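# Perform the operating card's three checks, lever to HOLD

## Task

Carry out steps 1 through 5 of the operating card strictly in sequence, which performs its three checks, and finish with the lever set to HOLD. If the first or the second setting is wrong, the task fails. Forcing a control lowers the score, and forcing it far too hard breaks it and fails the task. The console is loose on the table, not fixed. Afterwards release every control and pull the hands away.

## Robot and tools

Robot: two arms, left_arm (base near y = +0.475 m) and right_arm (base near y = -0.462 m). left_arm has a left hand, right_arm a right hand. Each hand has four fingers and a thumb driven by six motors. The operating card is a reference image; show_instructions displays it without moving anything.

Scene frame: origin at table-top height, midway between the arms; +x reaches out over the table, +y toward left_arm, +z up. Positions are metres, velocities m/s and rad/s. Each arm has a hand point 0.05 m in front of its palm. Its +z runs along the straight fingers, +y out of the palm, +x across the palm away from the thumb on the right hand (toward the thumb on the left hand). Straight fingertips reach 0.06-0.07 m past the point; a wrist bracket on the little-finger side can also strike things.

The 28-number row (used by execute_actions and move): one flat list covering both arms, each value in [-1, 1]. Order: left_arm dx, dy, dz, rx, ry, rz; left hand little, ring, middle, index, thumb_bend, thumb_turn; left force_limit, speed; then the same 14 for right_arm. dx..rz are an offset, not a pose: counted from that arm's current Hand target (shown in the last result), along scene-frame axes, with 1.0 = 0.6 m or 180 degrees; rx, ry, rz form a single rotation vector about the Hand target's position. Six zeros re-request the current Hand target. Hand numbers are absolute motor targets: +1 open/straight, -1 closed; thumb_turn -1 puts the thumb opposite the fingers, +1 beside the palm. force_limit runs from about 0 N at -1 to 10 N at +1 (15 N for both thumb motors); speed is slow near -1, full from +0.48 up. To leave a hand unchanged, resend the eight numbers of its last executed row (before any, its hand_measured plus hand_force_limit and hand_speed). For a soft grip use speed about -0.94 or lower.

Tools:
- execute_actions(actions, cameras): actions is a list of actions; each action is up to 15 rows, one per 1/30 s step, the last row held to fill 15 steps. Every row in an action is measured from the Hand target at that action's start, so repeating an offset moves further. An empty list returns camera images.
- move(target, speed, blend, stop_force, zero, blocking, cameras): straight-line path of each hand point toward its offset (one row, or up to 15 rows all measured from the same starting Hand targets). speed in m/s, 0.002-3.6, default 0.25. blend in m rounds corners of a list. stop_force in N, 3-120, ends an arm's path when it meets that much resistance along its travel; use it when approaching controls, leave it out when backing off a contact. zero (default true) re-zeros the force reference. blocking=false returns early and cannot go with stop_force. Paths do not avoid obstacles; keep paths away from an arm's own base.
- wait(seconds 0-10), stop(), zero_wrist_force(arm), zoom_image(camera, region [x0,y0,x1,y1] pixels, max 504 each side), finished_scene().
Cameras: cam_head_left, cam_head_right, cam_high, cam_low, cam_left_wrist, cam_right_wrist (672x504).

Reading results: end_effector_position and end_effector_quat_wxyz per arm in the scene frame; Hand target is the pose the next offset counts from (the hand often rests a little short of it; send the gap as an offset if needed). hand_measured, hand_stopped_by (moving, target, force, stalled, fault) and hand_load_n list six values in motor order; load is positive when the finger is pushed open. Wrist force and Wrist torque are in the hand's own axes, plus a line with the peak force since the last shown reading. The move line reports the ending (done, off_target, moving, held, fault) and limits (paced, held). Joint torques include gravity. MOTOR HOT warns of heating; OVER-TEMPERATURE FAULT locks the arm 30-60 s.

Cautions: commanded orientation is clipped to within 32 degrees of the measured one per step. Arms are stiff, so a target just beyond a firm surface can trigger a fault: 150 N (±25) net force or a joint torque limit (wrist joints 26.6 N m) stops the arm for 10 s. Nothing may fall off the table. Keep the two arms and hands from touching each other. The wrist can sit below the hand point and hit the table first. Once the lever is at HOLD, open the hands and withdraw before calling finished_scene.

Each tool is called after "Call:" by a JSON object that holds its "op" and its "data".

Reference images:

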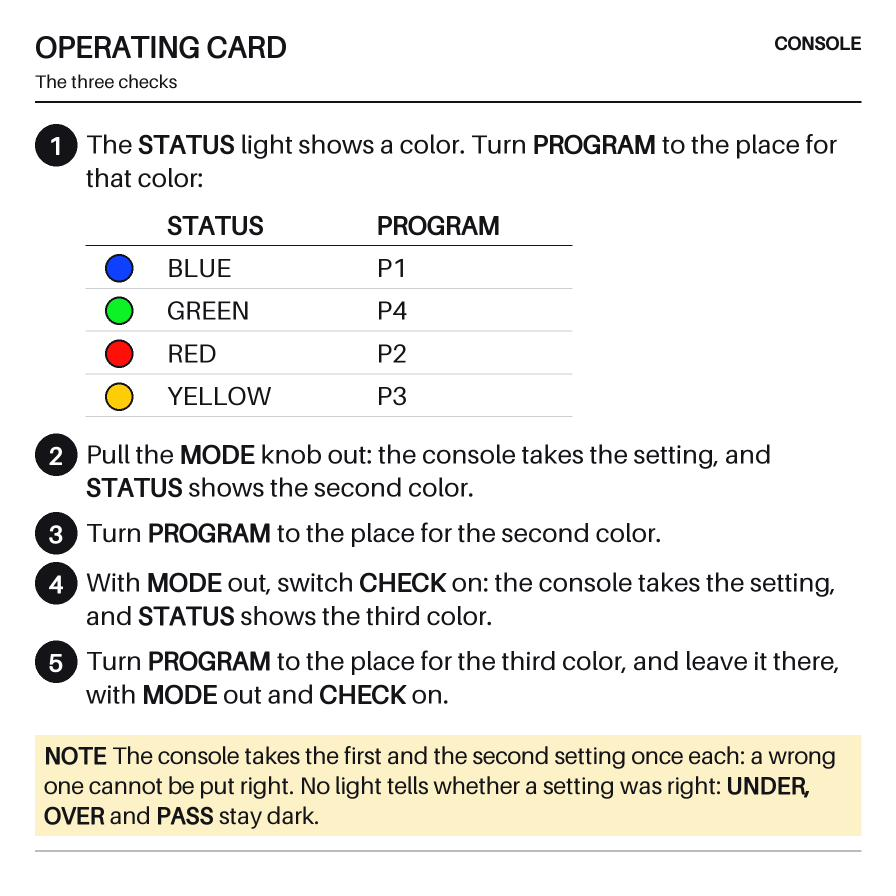

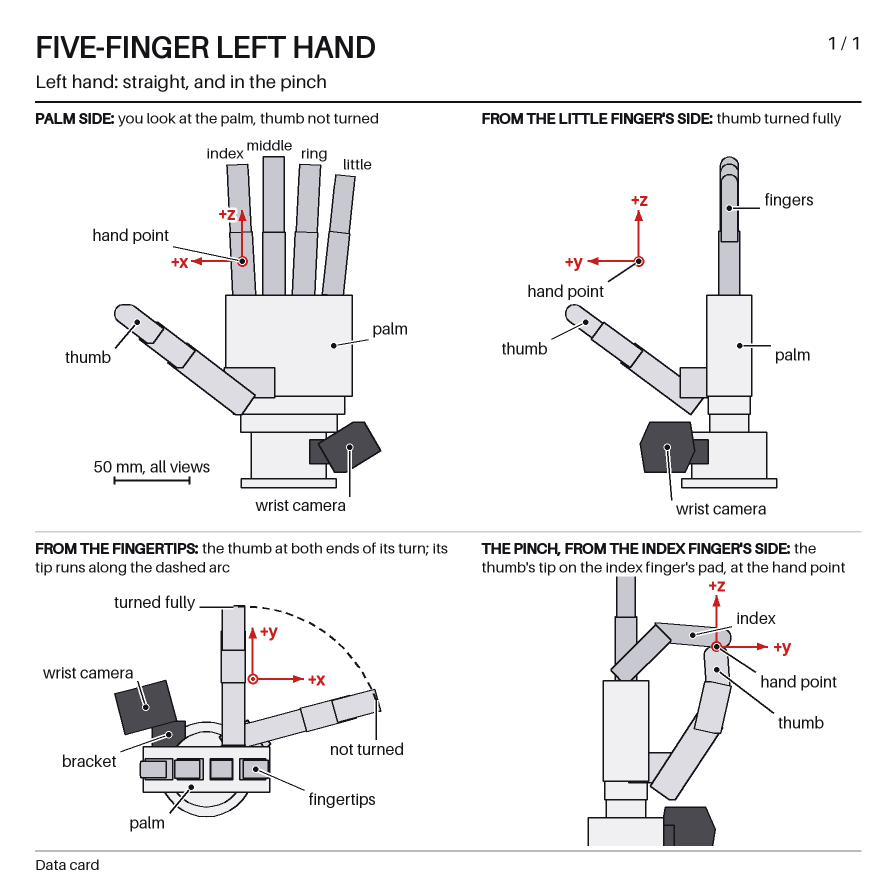

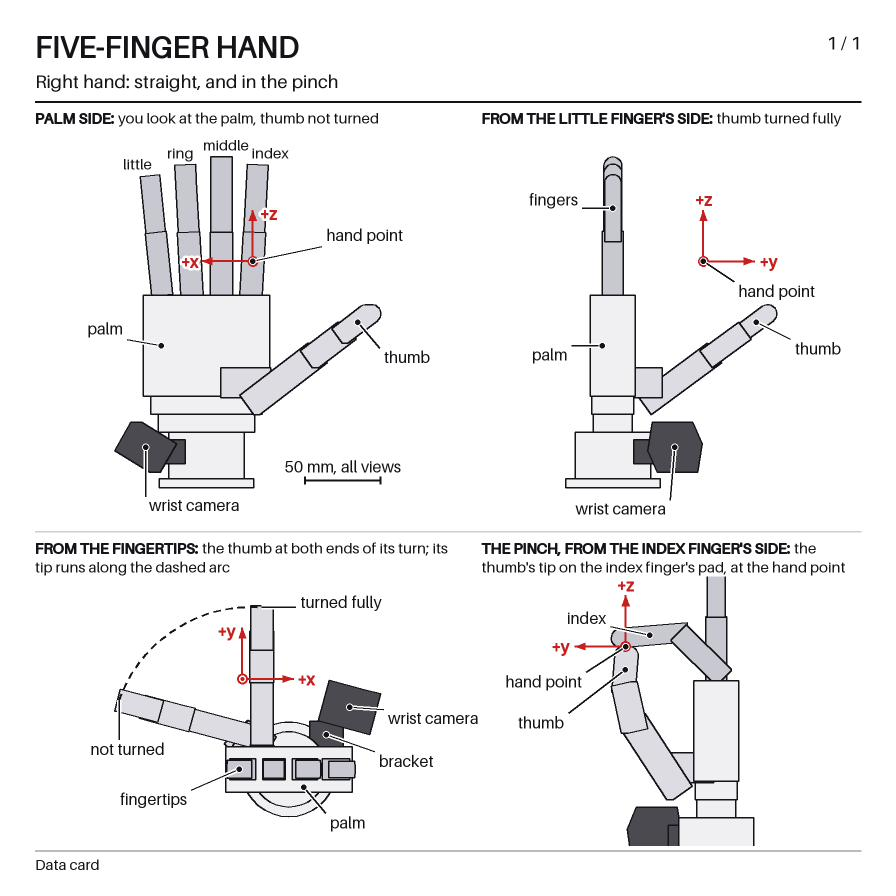

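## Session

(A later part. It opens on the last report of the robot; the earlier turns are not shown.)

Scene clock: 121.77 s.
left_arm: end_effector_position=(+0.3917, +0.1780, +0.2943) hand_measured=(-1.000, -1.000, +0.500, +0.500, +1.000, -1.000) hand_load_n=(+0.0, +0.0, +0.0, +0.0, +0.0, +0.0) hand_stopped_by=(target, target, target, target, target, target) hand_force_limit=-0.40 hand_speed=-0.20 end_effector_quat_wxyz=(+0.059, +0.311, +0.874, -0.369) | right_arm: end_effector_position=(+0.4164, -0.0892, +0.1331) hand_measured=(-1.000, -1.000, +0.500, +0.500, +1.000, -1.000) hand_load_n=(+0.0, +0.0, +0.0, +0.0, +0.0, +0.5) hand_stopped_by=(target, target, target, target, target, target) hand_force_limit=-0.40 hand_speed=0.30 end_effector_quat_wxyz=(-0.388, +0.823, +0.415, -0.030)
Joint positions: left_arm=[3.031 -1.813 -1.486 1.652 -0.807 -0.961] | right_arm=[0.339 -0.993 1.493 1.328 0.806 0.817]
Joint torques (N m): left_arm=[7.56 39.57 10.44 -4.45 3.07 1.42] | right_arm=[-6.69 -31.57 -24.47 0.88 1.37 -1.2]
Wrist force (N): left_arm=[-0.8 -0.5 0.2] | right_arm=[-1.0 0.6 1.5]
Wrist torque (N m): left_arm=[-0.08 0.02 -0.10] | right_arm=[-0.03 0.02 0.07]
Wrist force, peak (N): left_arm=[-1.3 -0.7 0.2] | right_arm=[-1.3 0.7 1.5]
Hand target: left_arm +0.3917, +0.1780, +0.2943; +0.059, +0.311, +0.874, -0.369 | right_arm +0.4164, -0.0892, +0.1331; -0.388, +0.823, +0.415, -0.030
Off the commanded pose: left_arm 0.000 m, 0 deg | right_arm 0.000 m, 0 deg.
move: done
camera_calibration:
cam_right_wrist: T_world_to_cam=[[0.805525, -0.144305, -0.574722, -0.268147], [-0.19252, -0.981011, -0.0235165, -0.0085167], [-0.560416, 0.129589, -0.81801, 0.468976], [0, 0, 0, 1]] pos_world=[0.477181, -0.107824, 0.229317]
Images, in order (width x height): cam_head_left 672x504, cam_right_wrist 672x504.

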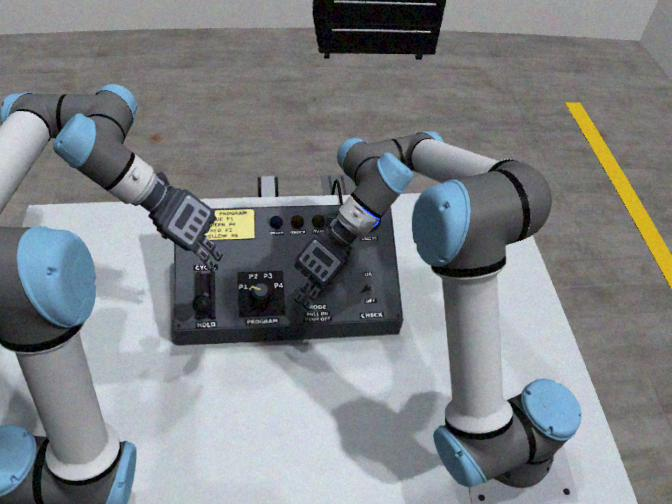

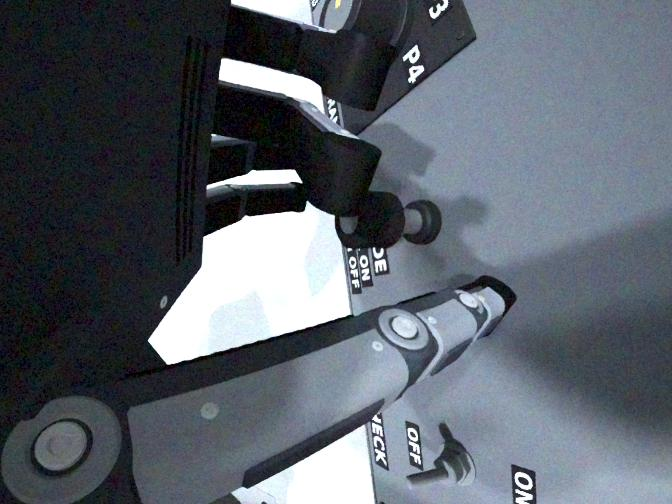

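Call:
{"op": "move", "data": {"target": [0,0,0,0,0,0,-1,-1,0.5,0.5,1,-1,-0.4,-0.2,0,0,0,0,0,0,-1,-1,-0.5,-0.5,-0.3,-1,-0.3,-0.85], "cameras": ["cam_right_wrist"]}}

Call:
{"op": "wait", "data": {"seconds": 3, "cameras": ["cam_right_wrist"]}}

Scene clock: 126.10 s.
left_arm: end_effector_position=(+0.3917, +0.1780, +0.2943) hand_measured=(-1.000, -1.000, +0.500, +0.500, +1.000, -1.000) hand_load_n=(+0.0, +0.0, +0.0, +0.0, +0.0, +0.0) hand_stopped_by=(target, target, target, target, target, target) hand_force_limit=-0.40 hand_speed=-0.20 end_effector_quat_wxyz=(+0.059, +0.311, +0.874, -0.369) | right_arm: end_effector_position=(+0.4164, -0.0892, +0.1331) hand_measured=(-1.000, -1.000, +0.084, +0.058, +0.194, -1.000) hand_load_n=(+0.0, +0.0, +4.0, +9.5, +6.5, +0.5) hand_stopped_by=(target, target, force, force, force, target) hand_force_limit=-0.30 hand_speed=-0.85 end_effector_quat_wxyz=(-0.388, +0.823, +0.415, -0.030)
Joint positions: left_arm=[3.031 -1.813 -1.486 1.652 -0.807 -0.961] | right_arm=[0.339 -0.993 1.493 1.328 0.806 0.817]
Joint torques (N m): left_arm=[7.56 39.01 10.39 -4.48 2.98 1.44] | right_arm=[-5.71 -53.02 -22.75 2.92 -0.74 -1.22]
Wrist force (N): left_arm=[-1.1 -0.7 0.2] | right_arm=[-1.1 1.8 5.8]
Wrist torque (N m): left_arm=[-0.10 0.07 -0.11] | right_arm=[0.12 0.01 0.09]
Wrist force, peak (N): left_arm=[-1.3 -0.6 0.2] | right_arm=[-1.1 -1.8 9.0]
Hand target: left_arm +0.3917, +0.1780, +0.2943; +0.059, +0.311, +0.874, -0.369 | right_arm +0.4164, -0.0892, +0.1331; -0.388, +0.823, +0.415, -0.030
Off the commanded pose: left_arm 0.000 m, 0 deg | right_arm 0.000 m, 0 deg.
move: done
camera_calibration:
cam_right_wrist: T_world_to_cam=[[0.805525, -0.144305, -0.574722, -0.268147], [-0.19252, -0.981011, -0.0235165, -0.0085167], [-0.560416, 0.129589, -0.81801, 0.468976], [0, 0, 0, 1]] pos_world=[0.477181, -0.107824, 0.229317]
Images, in order (width x height): cam_right_wrist 672x504.

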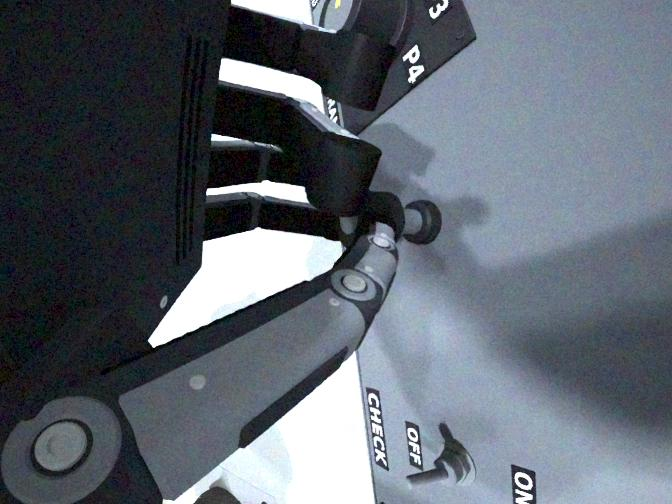

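Scene clock: 129.10 s.
left_arm: end_effector_position=(+0.3917, +0.1780, +0.2943) hand_measured=(-1.000, -1.000, +0.500, +0.500, +1.000, -1.000) hand_load_n=(+0.5, +0.0, +0.0, +0.0, +0.0, +0.0) hand_stopped_by=(target, target, target, target, target, target) hand_force_limit=-0.40 hand_speed=-0.20 end_effector_quat_wxyz=(+0.059, +0.311, +0.874, -0.369) | right_arm: end_effector_position=(+0.4164, -0.0892, +0.1331) hand_measured=(-1.000, -1.000, +0.084, +0.058, +0.194, -1.000) hand_load_n=(+0.0, +0.0, +4.0, +9.0, +6.5, +0.5) hand_stopped_by=(target, target, force, force, force, target) hand_force_limit=-0.30 hand_speed=-0.85 end_effector_quat_wxyz=(-0.388, +0.823, +0.415, -0.030)
Joint positions: left_arm=[3.031 -1.813 -1.486 1.652 -0.807 -0.961] | right_arm=[0.339 -0.993 1.493 1.328 0.806 0.817]
Joint torques (N m): left_arm=[6.87 39.47 10.2 -4.35 3.03 1.37] | right_arm=[-5.14 -54.03 -22.39 4.12 -2.44 -0.98]
Wrist force (N): left_arm=[-1.1 -0.5 0.2] | right_arm=[-0.9 1.6 5.7]
Wrist torque (N m): left_arm=[-0.07 0.07 -0.12] | right_arm=[0.08 -0.02 0.09]
Wrist force, peak (N): left_arm=[-1.3 -0.5 0.4] | right_arm=[-1.1 1.5 6.0]
Hand target: left_arm +0.3917, +0.1780, +0.2943; +0.059, +0.311, +0.874, -0.369 | right_arm +0.4164, -0.0892, +0.1331; -0.388, +0.823, +0.415, -0.030
Off the commanded pose: left_arm 0.000 m, 0 deg | right_arm 0.000 m, 0 deg.
wait: 3.00 s; at rest by 0.17 s
camera_calibration:
cam_right_wrist: T_world_to_cam=[[0.805525, -0.144305, -0.574722, -0.268147], [-0.19252, -0.981011, -0.0235165, -0.0085167], [-0.560416, 0.129589, -0.81801, 0.468976], [0, 0, 0, 1]] pos_world=[0.477181, -0.107824, 0.229317]
Images, in order (width x height): cam_right_wrist 672x504.

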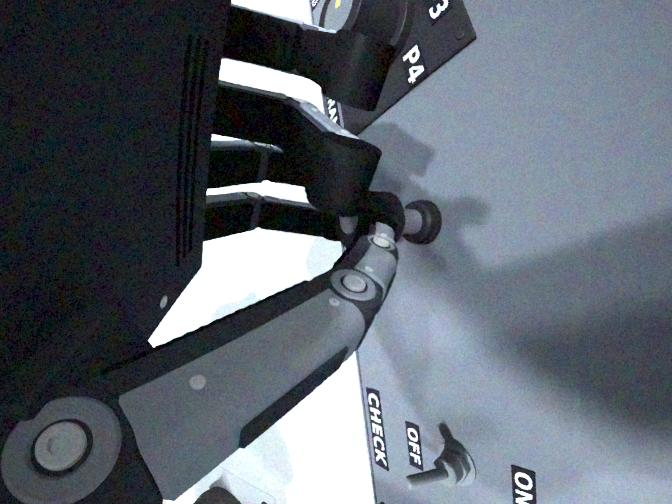

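Call:
{"op": "move", "data": {"target": [0,0,0,0,0,0,-1,-1,0.5,0.5,1,-1,-0.4,-0.2,-0.0084,0,0.02,0,0,0,-1,-1,-0.5,-0.5,-0.3,-1,-0.3,-0.85], "speed": 0.03, "stop_force": 25, "cameras": ["cam_right_wrist","cam_head_left","cam_high","cam_left_wrist"]}}

Scene clock: 131.03 s.
left_arm: end_effector_position=(+0.3917, +0.1780, +0.2943) hand_measured=(-1.000, -1.000, +0.500, +0.500, +1.000, -1.000) hand_load_n=(+0.0, +0.0, +0.0, +0.0, +0.0, +0.0) hand_stopped_by=(target, target, target, target, target, target) hand_force_limit=-0.40 hand_speed=-0.20 end_effector_quat_wxyz=(+0.059, +0.311, +0.874, -0.369) | right_arm: end_effector_position=(+0.4114, -0.0892, +0.1451) hand_measured=(-1.000, -1.000, +0.084, +0.058, +0.194, -1.000) hand_load_n=(+0.0, +0.0, +0.5, +0.0, +0.0, +0.0) hand_stopped_by=(target, target, force, force, force, target) hand_force_limit=-0.30 hand_speed=-0.85 end_effector_quat_wxyz=(-0.388, +0.823, +0.415, -0.030)
Joint positions: left_arm=[3.031 -1.813 -1.486 1.652 -0.807 -0.961] | right_arm=[0.342 -1.016 1.495 1.346 0.805 0.821]
Joint torques (N m): left_arm=[7.2 39.48 10.4 -4.4 3.03 1.32] | right_arm=[8.34 -54.36 -5.78 4.06 -3.54 1.57]
Wrist force (N): left_arm=[-0.9 -0.5 0.3] | right_arm=[-1.0 0.5 1.6]
Wrist torque (N m): left_arm=[-0.07 0.04 -0.11] | right_arm=[0.00 0.04 -0.04]
Wrist force, peak (N): left_arm=[-1.3 -0.6 0.5] | right_arm=[-2.2 1.7 10.7]
Hand target: left_arm +0.3917, +0.1780, +0.2943; +0.059, +0.311, +0.874, -0.369 | right_arm +0.4114, -0.0892, +0.1451; -0.388, +0.823, +0.415, -0.030
Off the commanded pose: left_arm 0.000 m, 0 deg | right_arm 0.000 m, 0 deg.
move: done
camera_calibration:
cam_left_wrist: T_world_to_cam=[[-0.74265, -0.4107, 0.528959, 0.204597], [-0.518892, 0.852224, -0.0668244, 0.0802642], [-0.423346, -0.3241, -0.846013, 0.583028], [0, 0, 0, 1]] pos_world=[0.440415, 0.204584, 0.390389]
cam_right_wrist: T_world_to_cam=[[0.805525, -0.144305, -0.574722, -0.257223], [-0.19252, -0.981011, -0.0235165, -0.00919711], [-0.560416, 0.129589, -0.81801, 0.47599], [0, 0, 0, 1]] pos_world=[0.472181, -0.107824, 0.241317]
Images, in order (width x height): cam_head_left 672x504, cam_high 672x504, cam_left_wrist 672x504, cam_right_wrist 672x504.

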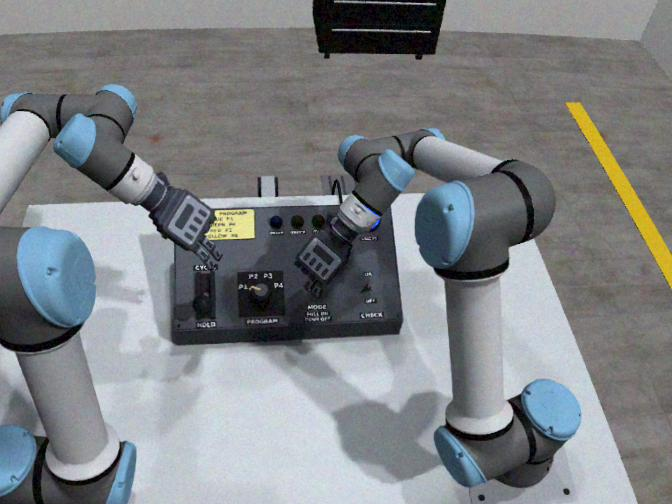

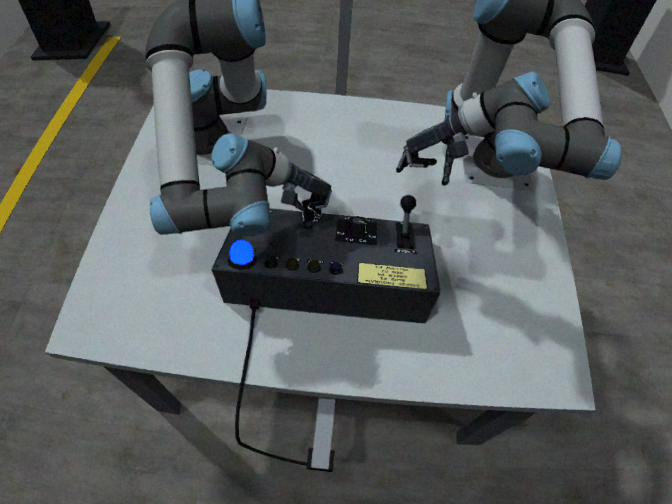

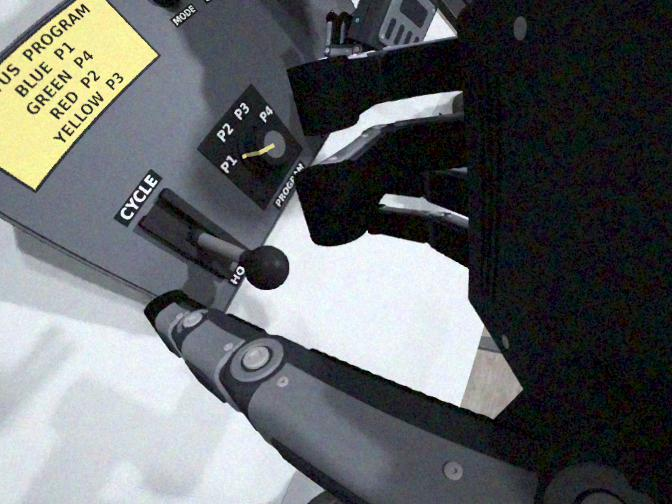

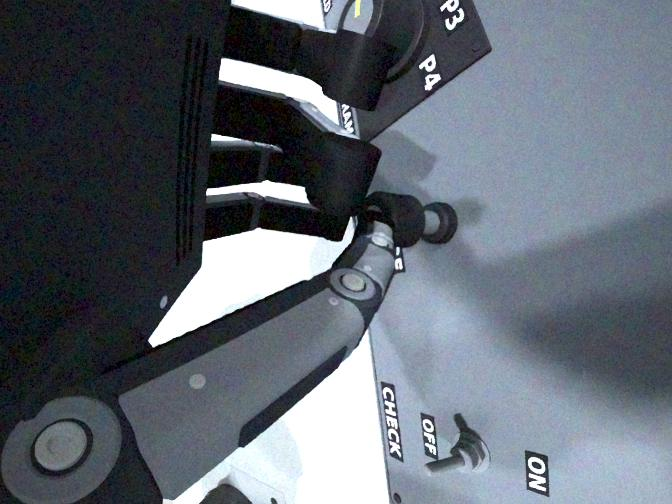

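Call:
{"op": "move", "data": {"target": [0,0,0,0,0,0,-1,-1,0.5,0.5,1,-1,-0.4,-0.2,0,0,0,0,0,0,-1,-1,0.5,0.5,1,-1,-0.4,0.3]}}

Call:
{"op": "move", "data": {"target": [0,0,0,0,0,0,-1,-1,0.5,0.5,1,-1,-0.4,-0.2,0.0141,0,-0.0338,0,0,0,-1,-1,0.5,0.5,1,-1,-0.4,0.3], "speed": 0.03, "stop_force": 5, "cameras": ["cam_right_wrist"]}}

Scene clock: 133.73 s.
left_arm: end_effector_position=(+0.3917, +0.1780, +0.2943) hand_measured=(-1.000, -1.000, +0.500, +0.500, +1.000, -1.000) hand_load_n=(+0.0, +0.0, +0.0, +0.0, +0.0, +0.0) hand_stopped_by=(target, target, target, target, target, target) hand_force_limit=-0.40 hand_speed=-0.20 end_effector_quat_wxyz=(+0.059, +0.311, +0.874, -0.369) | right_arm: end_effector_position=(+0.4114, -0.0892, +0.1451) hand_measured=(-1.000, -1.000, +0.500, +0.500, +1.000, -1.000) hand_load_n=(+0.0, +0.0, +0.0, +0.0, +0.0, +0.0) hand_stopped_by=(target, target, target, target, target, target) hand_force_limit=-0.40 hand_speed=0.30 end_effector_quat_wxyz=(-0.388, +0.823, +0.415, -0.030)
Joint positions: left_arm=[3.031 -1.813 -1.486 1.652 -0.807 -0.961] | right_arm=[0.342 -1.016 1.495 1.346 0.805 0.821]
Joint torques (N m): left_arm=[6.99 39.16 10.75 -4.35 3.09 1.28] | right_arm=[8.28 -53.54 -6.18 3.04 -2.67 1.42]
Wrist force (N): left_arm=[-0.9 -0.5 0.2] | right_arm=[-1.0 0.8 1.3]
Wrist torque (N m): left_arm=[-0.07 0.03 -0.11] | right_arm=[0.02 0.02 -0.02]
Wrist force, peak (N): left_arm=[-1.3 -0.4 0.5] | right_arm=[-1.1 0.7 1.7]
Hand target: left_arm +0.3917, +0.1780, +0.2943; +0.059, +0.311, +0.874, -0.369 | right_arm +0.4114, -0.0892, +0.1451; -0.388, +0.823, +0.415, -0.030
Off the commanded pose: left_arm 0.000 m, 0 deg | right_arm 0.000 m, 0 deg.
move: done

Scene clock: 135.57 s.
left_arm: end_effector_position=(+0.3917, +0.1780, +0.2943) hand_measured=(-1.000, -1.000, +0.500, +0.500, +1.000, -1.000) hand_load_n=(+0.0, +0.0, +0.0, +0.0, +0.0, +0.5) hand_stopped_by=(target, target, target, target, target, target) hand_force_limit=-0.40 hand_speed=-0.20 end_effector_quat_wxyz=(+0.059, +0.311, +0.874, -0.369) | right_arm: end_effector_position=(+0.4198, -0.0892, +0.1248) hand_measured=(-1.000, -1.000, +0.500, +0.500, +1.000, -1.000) hand_load_n=(+0.0, +0.0, +0.0, +0.0, +0.0, +0.0) hand_stopped_by=(target, target, target, target, target, target) hand_force_limit=-0.40 hand_speed=0.30 end_effector_quat_wxyz=(-0.388, +0.823, +0.415, -0.030)
Joint positions: left_arm=[3.031 -1.813 -1.486 1.652 -0.807 -0.961] | right_arm=[0.337 -0.977 1.491 1.316 0.807 0.815]
Joint torques (N m): left_arm=[7.16 38.54 10.79 -4.38 3.02 1.36] | right_arm=[-6.33 -32.37 -23.62 0.92 1.35 -1.19]
Wrist force (N): left_arm=[-0.9 -0.4 0.0] | right_arm=[-0.9 0.8 1.4]
Wrist torque (N m): left_arm=[-0.04 0.03 -0.11] | right_arm=[-0.01 0.02 0.07]
Wrist force, peak (N): left_arm=[-1.1 -0.8 0.3] | right_arm=[-1.0 0.8 1.6]
Hand target: left_arm +0.3917, +0.1780, +0.2943; +0.059, +0.311, +0.874, -0.369 | right_arm +0.4198, -0.0892, +0.1248; -0.388, +0.823, +0.415, -0.030
Off the commanded pose: left_arm 0.000 m, 0 deg | right_arm 0.000 m, 0 deg.
move: done
camera_calibration:
cam_right_wrist: T_world_to_cam=[[0.805525, -0.144305, -0.574722, -0.275656], [-0.19252, -0.981011, -0.0235165, -0.00805732], [-0.560416, 0.129589, -0.81801, 0.464092], [0, 0, 0, 1]] pos_world=[0.480581, -0.107824, 0.221017]
Images, in order (width x height): cam_right_wrist 672x504.

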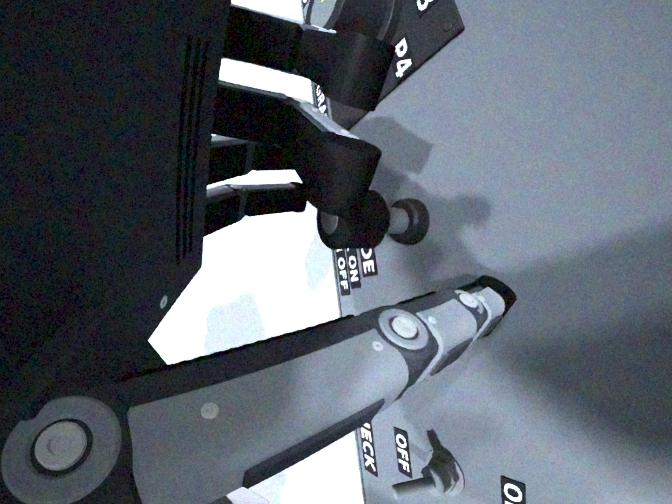

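Call:
{"op": "move", "data": {"target": [0,0,0,0,0,0,-1,-1,0.5,0.5,1,-1,-0.4,-0.2,0,0,0,0,0,0,-1,-1,-0.5,-0.5,-0.3,-1,0.1,-0.85], "cameras": ["cam_right_wrist"]}}

Scene clock: 140.43 s.
left_arm: end_effector_position=(+0.3917, +0.1780, +0.2943) hand_measured=(-1.000, -1.000, +0.500, +0.500, +1.000, -1.000) hand_load_n=(+0.0, +0.0, +0.0, +0.0, +0.0, +0.0) hand_stopped_by=(target, target, target, target, target, target) hand_force_limit=-0.40 hand_speed=-0.20 end_effector_quat_wxyz=(+0.059, +0.311, +0.874, -0.369) | right_arm: end_effector_position=(+0.4198, -0.0892, +0.1248) hand_measured=(-1.000, -1.000, +0.072, +0.058, +0.196, -1.000) hand_load_n=(+0.0, +0.5, +11.5, +9.5, +8.5, +0.5) hand_stopped_by=(target, target, force, force, force, target) hand_force_limit=0.10 hand_speed=-0.85 end_effector_quat_wxyz=(-0.388, +0.823, +0.415, -0.030)
Joint positions: left_arm=[3.031 -1.813 -1.486 1.652 -0.807 -0.961] | right_arm=[0.337 -0.977 1.491 1.316 0.807 0.815]
Joint torques (N m): left_arm=[6.39 38.33 10.71 -4.37 3.21 1.23] | right_arm=[-5.75 -56.78 -23.69 2.89 -0.48 -1.17]
Wrist force (N): left_arm=[-0.9 -0.5 0.0] | right_arm=[-1.6 1.6 10.8]
Wrist torque (N m): left_arm=[-0.05 0.04 -0.11] | right_arm=[0.13 -0.09 0.07]
Wrist force, peak (N): left_arm=[-1.2 -0.7 0.4] | right_arm=[-1.7 -3.2 13.7]
Hand target: left_arm +0.3917, +0.1780, +0.2943; +0.059, +0.311, +0.874, -0.369 | right_arm +0.4198, -0.0892, +0.1248; -0.388, +0.823, +0.415, -0.030
Off the commanded pose: left_arm 0.000 m, 0 deg | right_arm 0.000 m, 0 deg.
move: done
camera_calibration:
cam_right_wrist: T_world_to_cam=[[0.805525, -0.144305, -0.574722, -0.275656], [-0.19252, -0.981011, -0.0235165, -0.00805732], [-0.560416, 0.129589, -0.81801, 0.464092], [0, 0, 0, 1]] pos_world=[0.480581, -0.107824, 0.221017]
Images, in order (width x height): cam_right_wrist 672x504.

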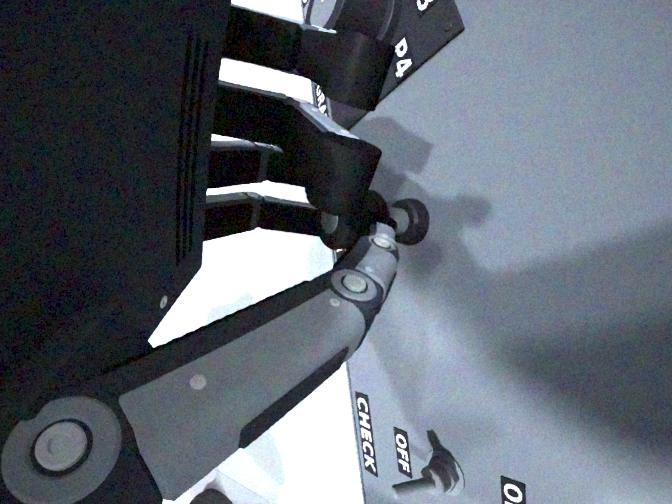

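Call:
{"op": "move", "data": {"target": [0,0,0,0,0,0,-1,-1,0.5,0.5,1,-1,-0.4,-0.2,-0.0084,0,0.02,0,0,0,-1,-1,-0.5,-0.5,-0.3,-1,0.1,-0.85], "speed": 0.03, "stop_force": 30, "cameras": ["cam_right_wrist","cam_high"]}}

Scene clock: 142.37 s.
left_arm: end_effector_position=(+0.3917, +0.1780, +0.2943) hand_measured=(-1.000, -1.000, +0.500, +0.500, +1.000, -1.000) hand_load_n=(+0.0, +0.5, +0.0, +0.0, +0.0, +0.0) hand_stopped_by=(target, target, target, target, target, target) hand_force_limit=-0.40 hand_speed=-0.20 end_effector_quat_wxyz=(+0.059, +0.311, +0.874, -0.369) | right_arm: end_effector_position=(+0.4148, -0.0892, +0.1368) hand_measured=(-1.000, -1.000, +0.072, +0.058, +0.194, -1.000) hand_load_n=(+0.5, +0.0, +11.0, +7.5, +0.0, +0.0) hand_stopped_by=(target, target, force, force, force, target) hand_force_limit=0.10 hand_speed=-0.85 end_effector_quat_wxyz=(-0.388, +0.823, +0.415, -0.030)
Joint positions: left_arm=[3.031 -1.813 -1.486 1.652 -0.807 -0.961] | right_arm=[0.34 -1 1.494 1.334 0.806 0.819]
Joint torques (N m): left_arm=[6.98 39 11.22 -4.35 3.03 1.26] | right_arm=[3.84 -58.89 -7.75 4.99 -2.59 1.69]
Wrist force (N): left_arm=[-1.0 -0.4 0.2] | right_arm=[0.2 1.4 13.8]
Wrist torque (N m): left_arm=[-0.06 0.05 -0.12] | right_arm=[0.04 -0.12 -0.01]
Wrist force, peak (N): left_arm=[-1.2 -0.6 -0.2] | right_arm=[-1.2 6.5 15.8]
Hand target: left_arm +0.3917, +0.1780, +0.2943; +0.059, +0.311, +0.874, -0.369 | right_arm +0.4148, -0.0892, +0.1368; -0.388, +0.823, +0.415, -0.030
Off the commanded pose: left_arm 0.000 m, 0 deg | right_arm 0.000 m, 0 deg.
move: done
camera_calibration:
cam_right_wrist: T_world_to_cam=[[0.805525, -0.144305, -0.574722, -0.264732], [-0.19252, -0.981011, -0.0235165, -0.00873772], [-0.560416, 0.129589, -0.81801, 0.471106], [0, 0, 0, 1]] pos_world=[0.475581, -0.107824, 0.233017]
Images, in order (width x height): cam_high 672x504, cam_right_wrist 672x504.

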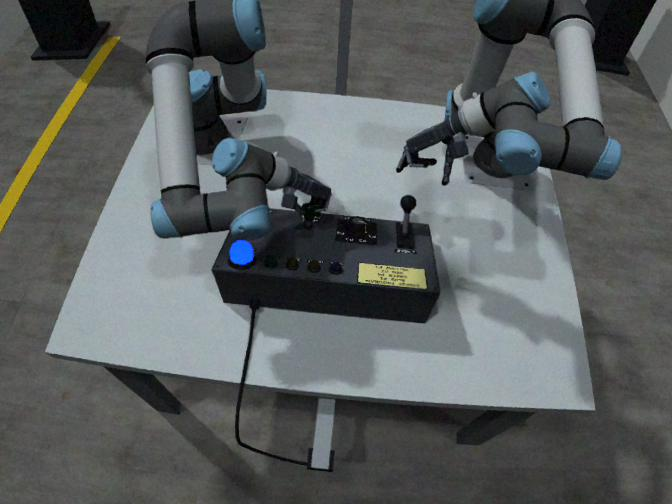

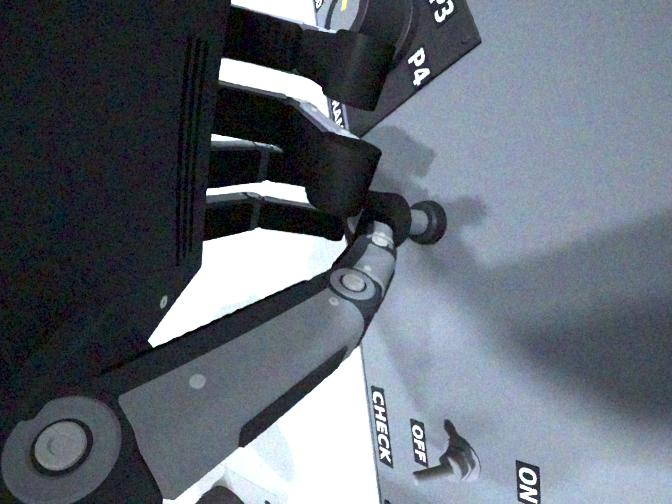

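Call:
{"op": "move", "data": {"target": [0,0,0,0,0,0,-1,-1,0.5,0.5,1,-1,-0.4,-0.2,0,0,0,0,0,0,-1,-1,0.45,0.45,0.7,-1,-0.4,0.3]}}

Call:
{"op": "move", "data": {"target": [0,0,0,0,0,0,-1,-1,0.5,0.5,1,-1,-0.4,-0.2,0.0137,0,-0.0323,0,0,0,-1,-1,0.45,0.45,0.7,-1,-0.4,0.3], "speed": 0.03, "stop_force": 5, "cameras": ["cam_right_wrist","cam_low"]}}

Scene clock: 144.67 s.
left_arm: end_effector_position=(+0.3917, +0.1780, +0.2943) hand_measured=(-1.000, -1.000, +0.500, +0.500, +1.000, -1.000) hand_load_n=(+0.0, +0.0, +0.0, +0.0, +0.0, +0.0) hand_stopped_by=(target, target, target, target, target, target) hand_force_limit=-0.40 hand_speed=-0.20 end_effector_quat_wxyz=(+0.059, +0.311, +0.874, -0.369) | right_arm: end_effector_position=(+0.4148, -0.0892, +0.1369) hand_measured=(-1.000, -1.000, +0.450, +0.450, +0.700, -1.000) hand_load_n=(+0.0, +0.0, +0.0, +0.0, +0.0, +0.0) hand_stopped_by=(target, target, target, target, target, target) hand_force_limit=-0.40 hand_speed=0.30 end_effector_quat_wxyz=(-0.388, +0.823, +0.415, -0.030)
Joint positions: left_arm=[3.031 -1.813 -1.486 1.652 -0.807 -0.961] | right_arm=[0.34 -1 1.494 1.334 0.806 0.819]
Joint torques (N m): left_arm=[6.27 38.38 11.28 -4.33 3.06 1.29] | right_arm=[3.64 -43.63 -8.06 0.84 -2.6 1.21]
Wrist force (N): left_arm=[-0.9 -0.4 0.1] | right_arm=[-1.0 0.8 1.4]
Wrist torque (N m): left_arm=[-0.06 0.03 -0.11] | right_arm=[0.02 0.03 -0.02]
Wrist force, peak (N): left_arm=[-1.3 -0.7 0.4] | right_arm=[-0.1 1.4 14.0]
Hand target: left_arm +0.3917, +0.1780, +0.2943; +0.059, +0.311, +0.874, -0.369 | right_arm +0.4148, -0.0892, +0.1368; -0.388, +0.823, +0.415, -0.030
Off the commanded pose: left_arm 0.000 m, 0 deg | right_arm 0.000 m, 0 deg.
move: done

Scene clock: 146.47 s.
left_arm: end_effector_position=(+0.3917, +0.1780, +0.2943) hand_measured=(-1.000, -1.000, +0.500, +0.500, +1.000, -1.000) hand_load_n=(+0.0, +0.0, +0.0, +0.0, +0.0, +0.0) hand_stopped_by=(target, target, target, target, target, target) hand_force_limit=-0.40 hand_speed=-0.20 end_effector_quat_wxyz=(+0.059, +0.311, +0.874, -0.369) | right_arm: end_effector_position=(+0.4230, -0.0892, +0.1174) hand_measured=(-1.000, -1.000, +0.450, +0.450, +0.700, -1.000) hand_load_n=(+0.0, +0.5, +0.0, +0.0, +0.0, +0.0) hand_stopped_by=(target, target, target, target, target, target) hand_force_limit=-0.40 hand_speed=0.30 end_effector_quat_wxyz=(-0.388, +0.823, +0.415, -0.030)
Joint positions: left_arm=[3.031 -1.813 -1.486 1.652 -0.807 -0.961] | right_arm=[0.335 -0.963 1.488 1.306 0.807 0.812]
Joint torques (N m): left_arm=[6.12 38.51 11.06 -4.31 3.05 1.3] | right_arm=[-6.27 -32.74 -23.56 0.85 1.25 -1.26]
Wrist force (N): left_arm=[-1.0 -0.4 0.0] | right_arm=[-1.1 0.7 1.2]
Wrist torque (N m): left_arm=[-0.05 0.04 -0.11] | right_arm=[-0.01 0.04 0.06]
Wrist force, peak (N): left_arm=[-1.4 -0.5 0.2] | right_arm=[-1.2 0.7 1.4]
Hand target: left_arm +0.3917, +0.1780, +0.2943; +0.059, +0.311, +0.874, -0.369 | right_arm +0.4230, -0.0892, +0.1174; -0.388, +0.823, +0.415, -0.030
Off the commanded pose: left_arm 0.000 m, 0 deg | right_arm 0.000 m, 0 deg.
move: done
camera_calibration:
cam_right_wrist: T_world_to_cam=[[0.805525, -0.144305, -0.574722, -0.282429], [-0.19252, -0.981011, -0.0235165, -0.00761293], [-0.560416, 0.129589, -0.81801, 0.459914], [0, 0, 0, 1]] pos_world=[0.483781, -0.107824, 0.213717]
Images, in order (width x height): cam_low 672x504, cam_right_wrist 672x504.

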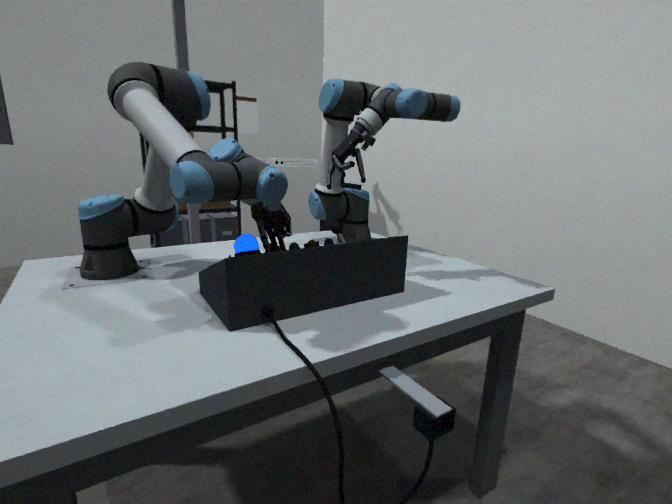

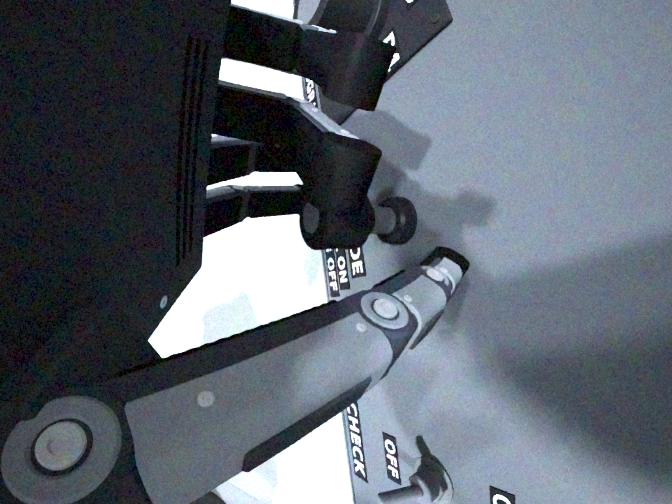

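Call:
{"op": "move", "data": {"target": [0,0,0,0,0,0,-1,-1,0.5,0.5,1,-1,-0.4,-0.2,0,0,0,0,0,0,-1,-1,-0.35,-0.35,-0.2,-1,-0.3,-0.85], "cameras": ["cam_right_wrist"]}}

Scene clock: 149.33 s.
left_arm: end_effector_position=(+0.3917, +0.1780, +0.2943) hand_measured=(-1.000, -1.000, +0.500, +0.500, +1.000, -1.000) hand_load_n=(+0.5, +0.0, +0.0, -0.5, +0.0, +0.0) hand_stopped_by=(target, target, target, target, target, target) hand_force_limit=-0.40 hand_speed=-0.20 end_effector_quat_wxyz=(+0.059, +0.311, +0.874, -0.369) | right_arm: end_effector_position=(+0.4230, -0.0892, +0.1174) hand_measured=(-1.000, -1.000, +0.062, +0.050, +0.196, -1.000) hand_load_n=(+0.0, +0.0, +3.5, +8.5, +6.5, +0.0) hand_stopped_by=(target, target, force, force, force, target) hand_force_limit=-0.30 hand_speed=-0.85 end_effector_quat_wxyz=(-0.388, +0.823, +0.415, -0.030)
Joint positions: left_arm=[3.031 -1.813 -1.486 1.652 -0.807 -0.961] | right_arm=[0.335 -0.963 1.488 1.306 0.807 0.812]
Joint torques (N m): left_arm=[6.12 38.24 11.18 -4.37 3.11 1.19] | right_arm=[-6.34 -44.92 -23.12 2.08 -0.04 -1.09]
Wrist force (N): left_arm=[-0.7 -0.5 0.0] | right_arm=[-1.2 2.0 6.4]
Wrist torque (N m): left_arm=[-0.05 0.01 -0.10] | right_arm=[0.09 0.03 0.07]
Wrist force, peak (N): left_arm=[-1.3 -0.7 0.1] | right_arm=[-1.2 -2.7 8.4]
Hand target: left_arm +0.3917, +0.1780, +0.2943; +0.059, +0.311, +0.874, -0.369 | right_arm +0.4230, -0.0892, +0.1174; -0.388, +0.823, +0.415, -0.030
Off the commanded pose: left_arm 0.000 m, 0 deg | right_arm 0.000 m, 0 deg.
move: done
camera_calibration:
cam_right_wrist: T_world_to_cam=[[0.805525, -0.144305, -0.574722, -0.282487], [-0.19252, -0.981011, -0.0235165, -0.00761528], [-0.560416, 0.129589, -0.81801, 0.459832], [0, 0, 0, 1]] pos_world=[0.483781, -0.107824, 0.213617]
Images, in order (width x height): cam_right_wrist 672x504.

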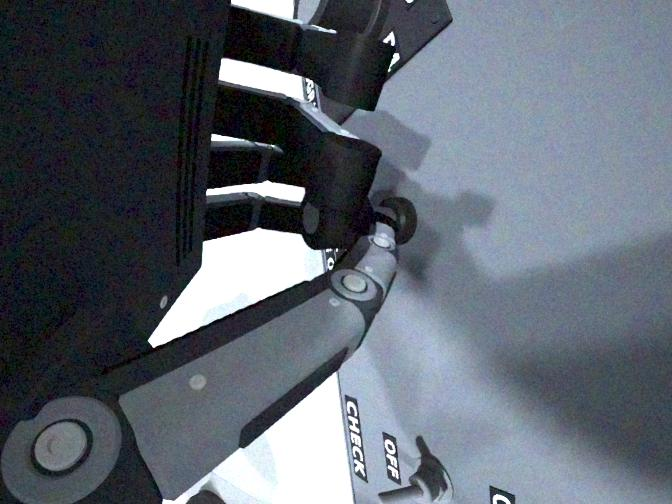

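Call:
{"op": "move", "data": {"target": [0,0,0,0,0,0,-1,-1,0.5,0.5,1,-1,-0.4,-0.2,0,0,0,0,0,0,-1,-1,-0.5,-0.5,-0.4,-1,0.4,-0.85]}}

Call:
{"op": "move", "data": {"target": [0,0,0,0,0,0,-1,-1,0.5,0.5,1,-1,-0.4,-0.2,-0.0084,0,0.02,0,0,0,-1,-1,-0.5,-0.5,-0.4,-1,0.4,-0.85], "speed": 0.03, "stop_force": 35, "cameras": ["cam_right_wrist","cam_high"]}}

Scene clock: 150.43 s.
left_arm: end_effector_position=(+0.3917, +0.1780, +0.2943) hand_measured=(-1.000, -1.000, +0.500, +0.500, +1.000, -1.000) hand_load_n=(+0.0, +0.5, +0.0, +0.0, +0.0, +0.0) hand_stopped_by=(target, target, target, target, target, target) hand_force_limit=-0.40 hand_speed=-0.20 end_effector_quat_wxyz=(+0.059, +0.311, +0.874, -0.369) | right_arm: end_effector_position=(+0.4230, -0.0892, +0.1174) hand_measured=(-1.000, -1.000, +0.052, +0.050, +0.188, -1.000) hand_load_n=(+0.0, +0.0, +8.5, +8.0, +10.0, +0.5) hand_stopped_by=(target, target, force, force, force, target) hand_force_limit=0.40 hand_speed=-0.85 end_effector_quat_wxyz=(-0.388, +0.823, +0.415, -0.030)
Joint positions: left_arm=[3.031 -1.813 -1.486 1.652 -0.807 -0.961] | right_arm=[0.335 -0.963 1.488 1.306 0.807 0.812]
Joint torques (N m): left_arm=[6.21 38.52 11.03 -4.26 3.03 1.28] | right_arm=[-5.95 -52.01 -22.69 2.64 -0.59 -1.13]
Wrist force (N): left_arm=[-0.9 -0.6 0.3] | right_arm=[-0.9 2.0 8.9]
Wrist torque (N m): left_arm=[-0.09 0.03 -0.11] | right_arm=[0.08 -0.05 0.07]
Wrist force, peak (N): left_arm=[-1.2 -0.7 0.0] | right_arm=[-0.9 1.7 9.4]
Hand target: left_arm +0.3917, +0.1780, +0.2943; +0.059, +0.311, +0.874, -0.369 | right_arm +0.4230, -0.0892, +0.1174; -0.388, +0.823, +0.415, -0.030
Off the commanded pose: left_arm 0.000 m, 0 deg | right_arm 0.000 m, 0 deg.
move: done

Scene clock: 151.97 s.
left_arm: end_effector_position=(+0.3917, +0.1780, +0.2943) hand_measured=(-1.000, -1.000, +0.500, +0.500, +1.000, -1.000) hand_load_n=(+0.0, +0.5, +0.0, +0.0, +0.0, +0.5) hand_stopped_by=(target, target, target, target, target, target) hand_force_limit=-0.40 hand_speed=-0.20 end_effector_quat_wxyz=(+0.059, +0.311, +0.874, -0.369) | right_arm: end_effector_position=(+0.4180, -0.0892, +0.1294) hand_measured=(-1.000, -1.000, +0.052, +0.050, +0.188, -1.000) hand_load_n=(+0.0, +0.0, +8.5, +8.5, +7.5, +0.0) hand_stopped_by=(target, target, force, force, force, target) hand_force_limit=0.40 hand_speed=-0.85 end_effector_quat_wxyz=(-0.388, +0.823, +0.415, -0.030)
Joint positions: left_arm=[3.031 -1.813 -1.486 1.652 -0.807 -0.961] | right_arm=[0.338 -0.986 1.492 1.323 0.806 0.816]
Joint torques (N m): left_arm=[6.5 37.73 10.98 -4.35 3.1 1.18] | right_arm=[7.8 -55.24 -5.44 4.23 -2.86 1.68]
Wrist force (N): left_arm=[-0.9 -0.5 -0.1] | right_arm=[0.2 -0.2 3.5]
Wrist torque (N m): left_arm=[-0.06 0.03 -0.11] | right_arm=[-0.03 0.05 -0.05]
Wrist force, peak (N): left_arm=[-1.0 -0.8 0.4] | right_arm=[-2.4 8.4 15.5]
Hand target: left_arm +0.3917, +0.1780, +0.2943; +0.059, +0.311, +0.874, -0.369 | right_arm +0.4180, -0.0892, +0.1294; -0.388, +0.823, +0.415, -0.030
Off the commanded pose: left_arm 0.000 m, 0 deg | right_arm 0.000 m, 0 deg.
move: done
camera_calibration:
cam_right_wrist: T_world_to_cam=[[0.805528, -0.144246, -0.574733, -0.271498], [-0.192529, -0.981007, -0.0236297, -0.00826342], [-0.560408, 0.129687, -0.818, 0.466933], [0, 0, 0, 1]] pos_world=[0.478781, -0.107824, 0.225717]
Images, in order (width x height): cam_high 672x504, cam_right_wrist 672x504.

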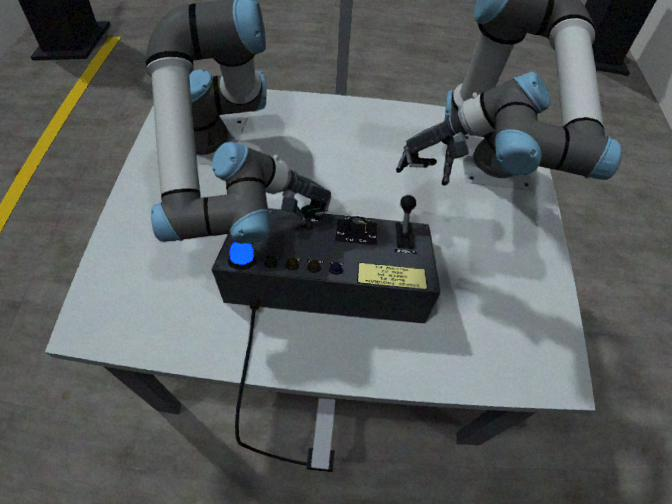

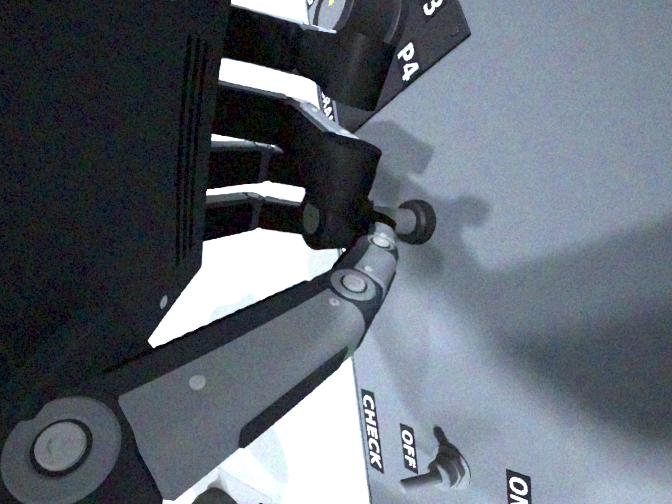

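Call:
{"op": "wait", "data": {"seconds": 0.5, "cameras": ["cam_high","cam_right_wrist","cam_head_left"]}}

Call:
{"op": "zoom_image", "data": {"camera": "cam_right_wrist", "region": [250, 130, 500, 320]}}

Scene clock: 152.83 s.
left_arm: end_effector_position=(+0.3917, +0.1780, +0.2943) hand_measured=(-1.000, -1.000, +0.500, +0.500, +1.000, -1.000) hand_load_n=(+0.0, +0.0, +0.0, +0.0, +0.0, +0.0) hand_stopped_by=(target, target, target, target, target, target) hand_force_limit=-0.40 hand_speed=-0.20 end_effector_quat_wxyz=(+0.059, +0.311, +0.874, -0.369) | right_arm: end_effector_position=(+0.4180, -0.0892, +0.1294) hand_measured=(-1.000, -1.000, +0.052, +0.050, +0.188, -1.000) hand_load_n=(+0.0, +0.0, +8.5, +8.5, +8.0, +0.0) hand_stopped_by=(target, target, force, force, force, target) hand_force_limit=0.40 hand_speed=-0.85 end_effector_quat_wxyz=(-0.388, +0.823, +0.415, -0.030)
Joint positions: left_arm=[3.031 -1.813 -1.486 1.652 -0.807 -0.961] | right_arm=[0.338 -0.986 1.492 1.323 0.806 0.816]
Joint torques (N m): left_arm=[5.99 38.56 10.93 -4.27 3.07 1.28] | right_arm=[6.7 -55.3 -5.43 4.24 -2.44 1.58]
Wrist force (N): left_arm=[-1.0 -0.7 0.0] | right_arm=[0.1 -0.3 3.5]
Wrist torque (N m): left_arm=[-0.09 0.05 -0.11] | right_arm=[-0.04 0.06 -0.06]
Wrist force, peak (N): left_arm=[-1.1 -0.7 0.3] | right_arm=[0.6 -0.2 3.6]
Hand target: left_arm +0.3917, +0.1780, +0.2943; +0.059, +0.311, +0.874, -0.369 | right_arm +0.4180, -0.0892, +0.1294; -0.388, +0.823, +0.415, -0.030
Off the commanded pose: left_arm 0.000 m, 0 deg | right_arm 0.000 m, 0 deg.
wait: 0.50 s; at rest from the start
camera_calibration:
cam_right_wrist: T_world_to_cam=[[0.805528, -0.144246, -0.574733, -0.271498], [-0.192529, -0.981007, -0.0236297, -0.00826342], [-0.560408, 0.129687, -0.818, 0.466933], [0, 0, 0, 1]] pos_world=[0.478781, -0.107824, 0.225717]
Images, in order (width x height): cam_head_left 672x504, cam_high 672x504, cam_right_wrist 672x504.

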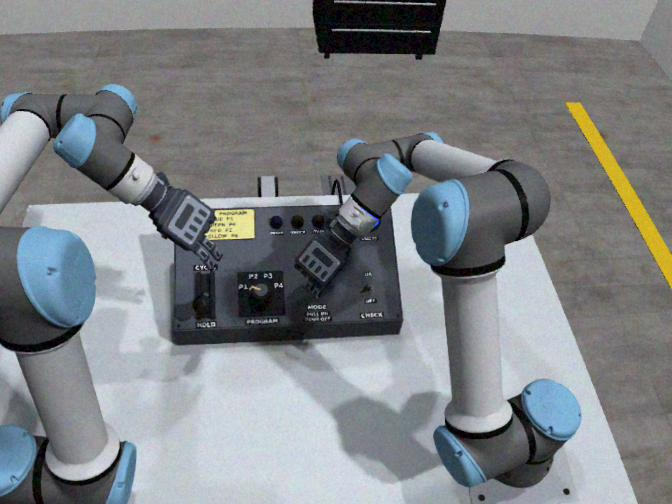

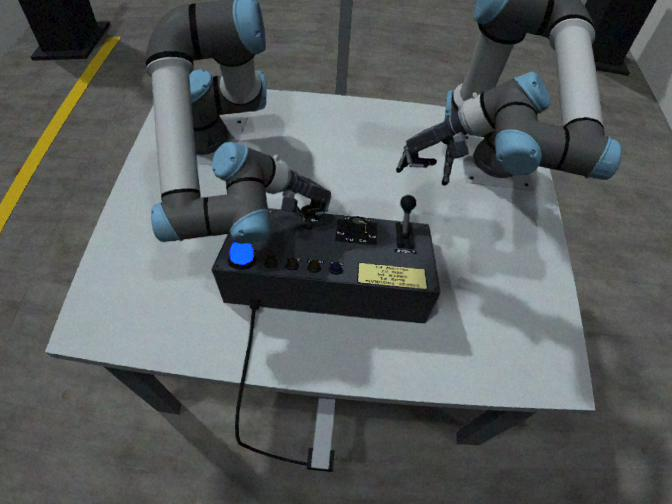

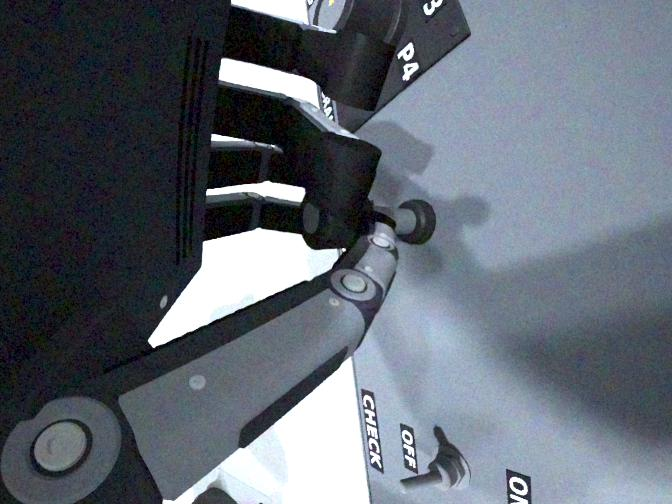

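Scaled by 2.016 from the camera's 672x504 image, which has a finer 960x720 frame.

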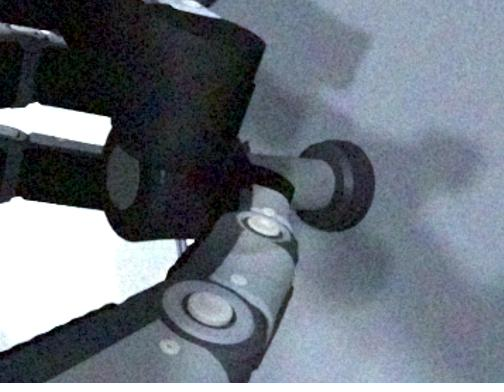

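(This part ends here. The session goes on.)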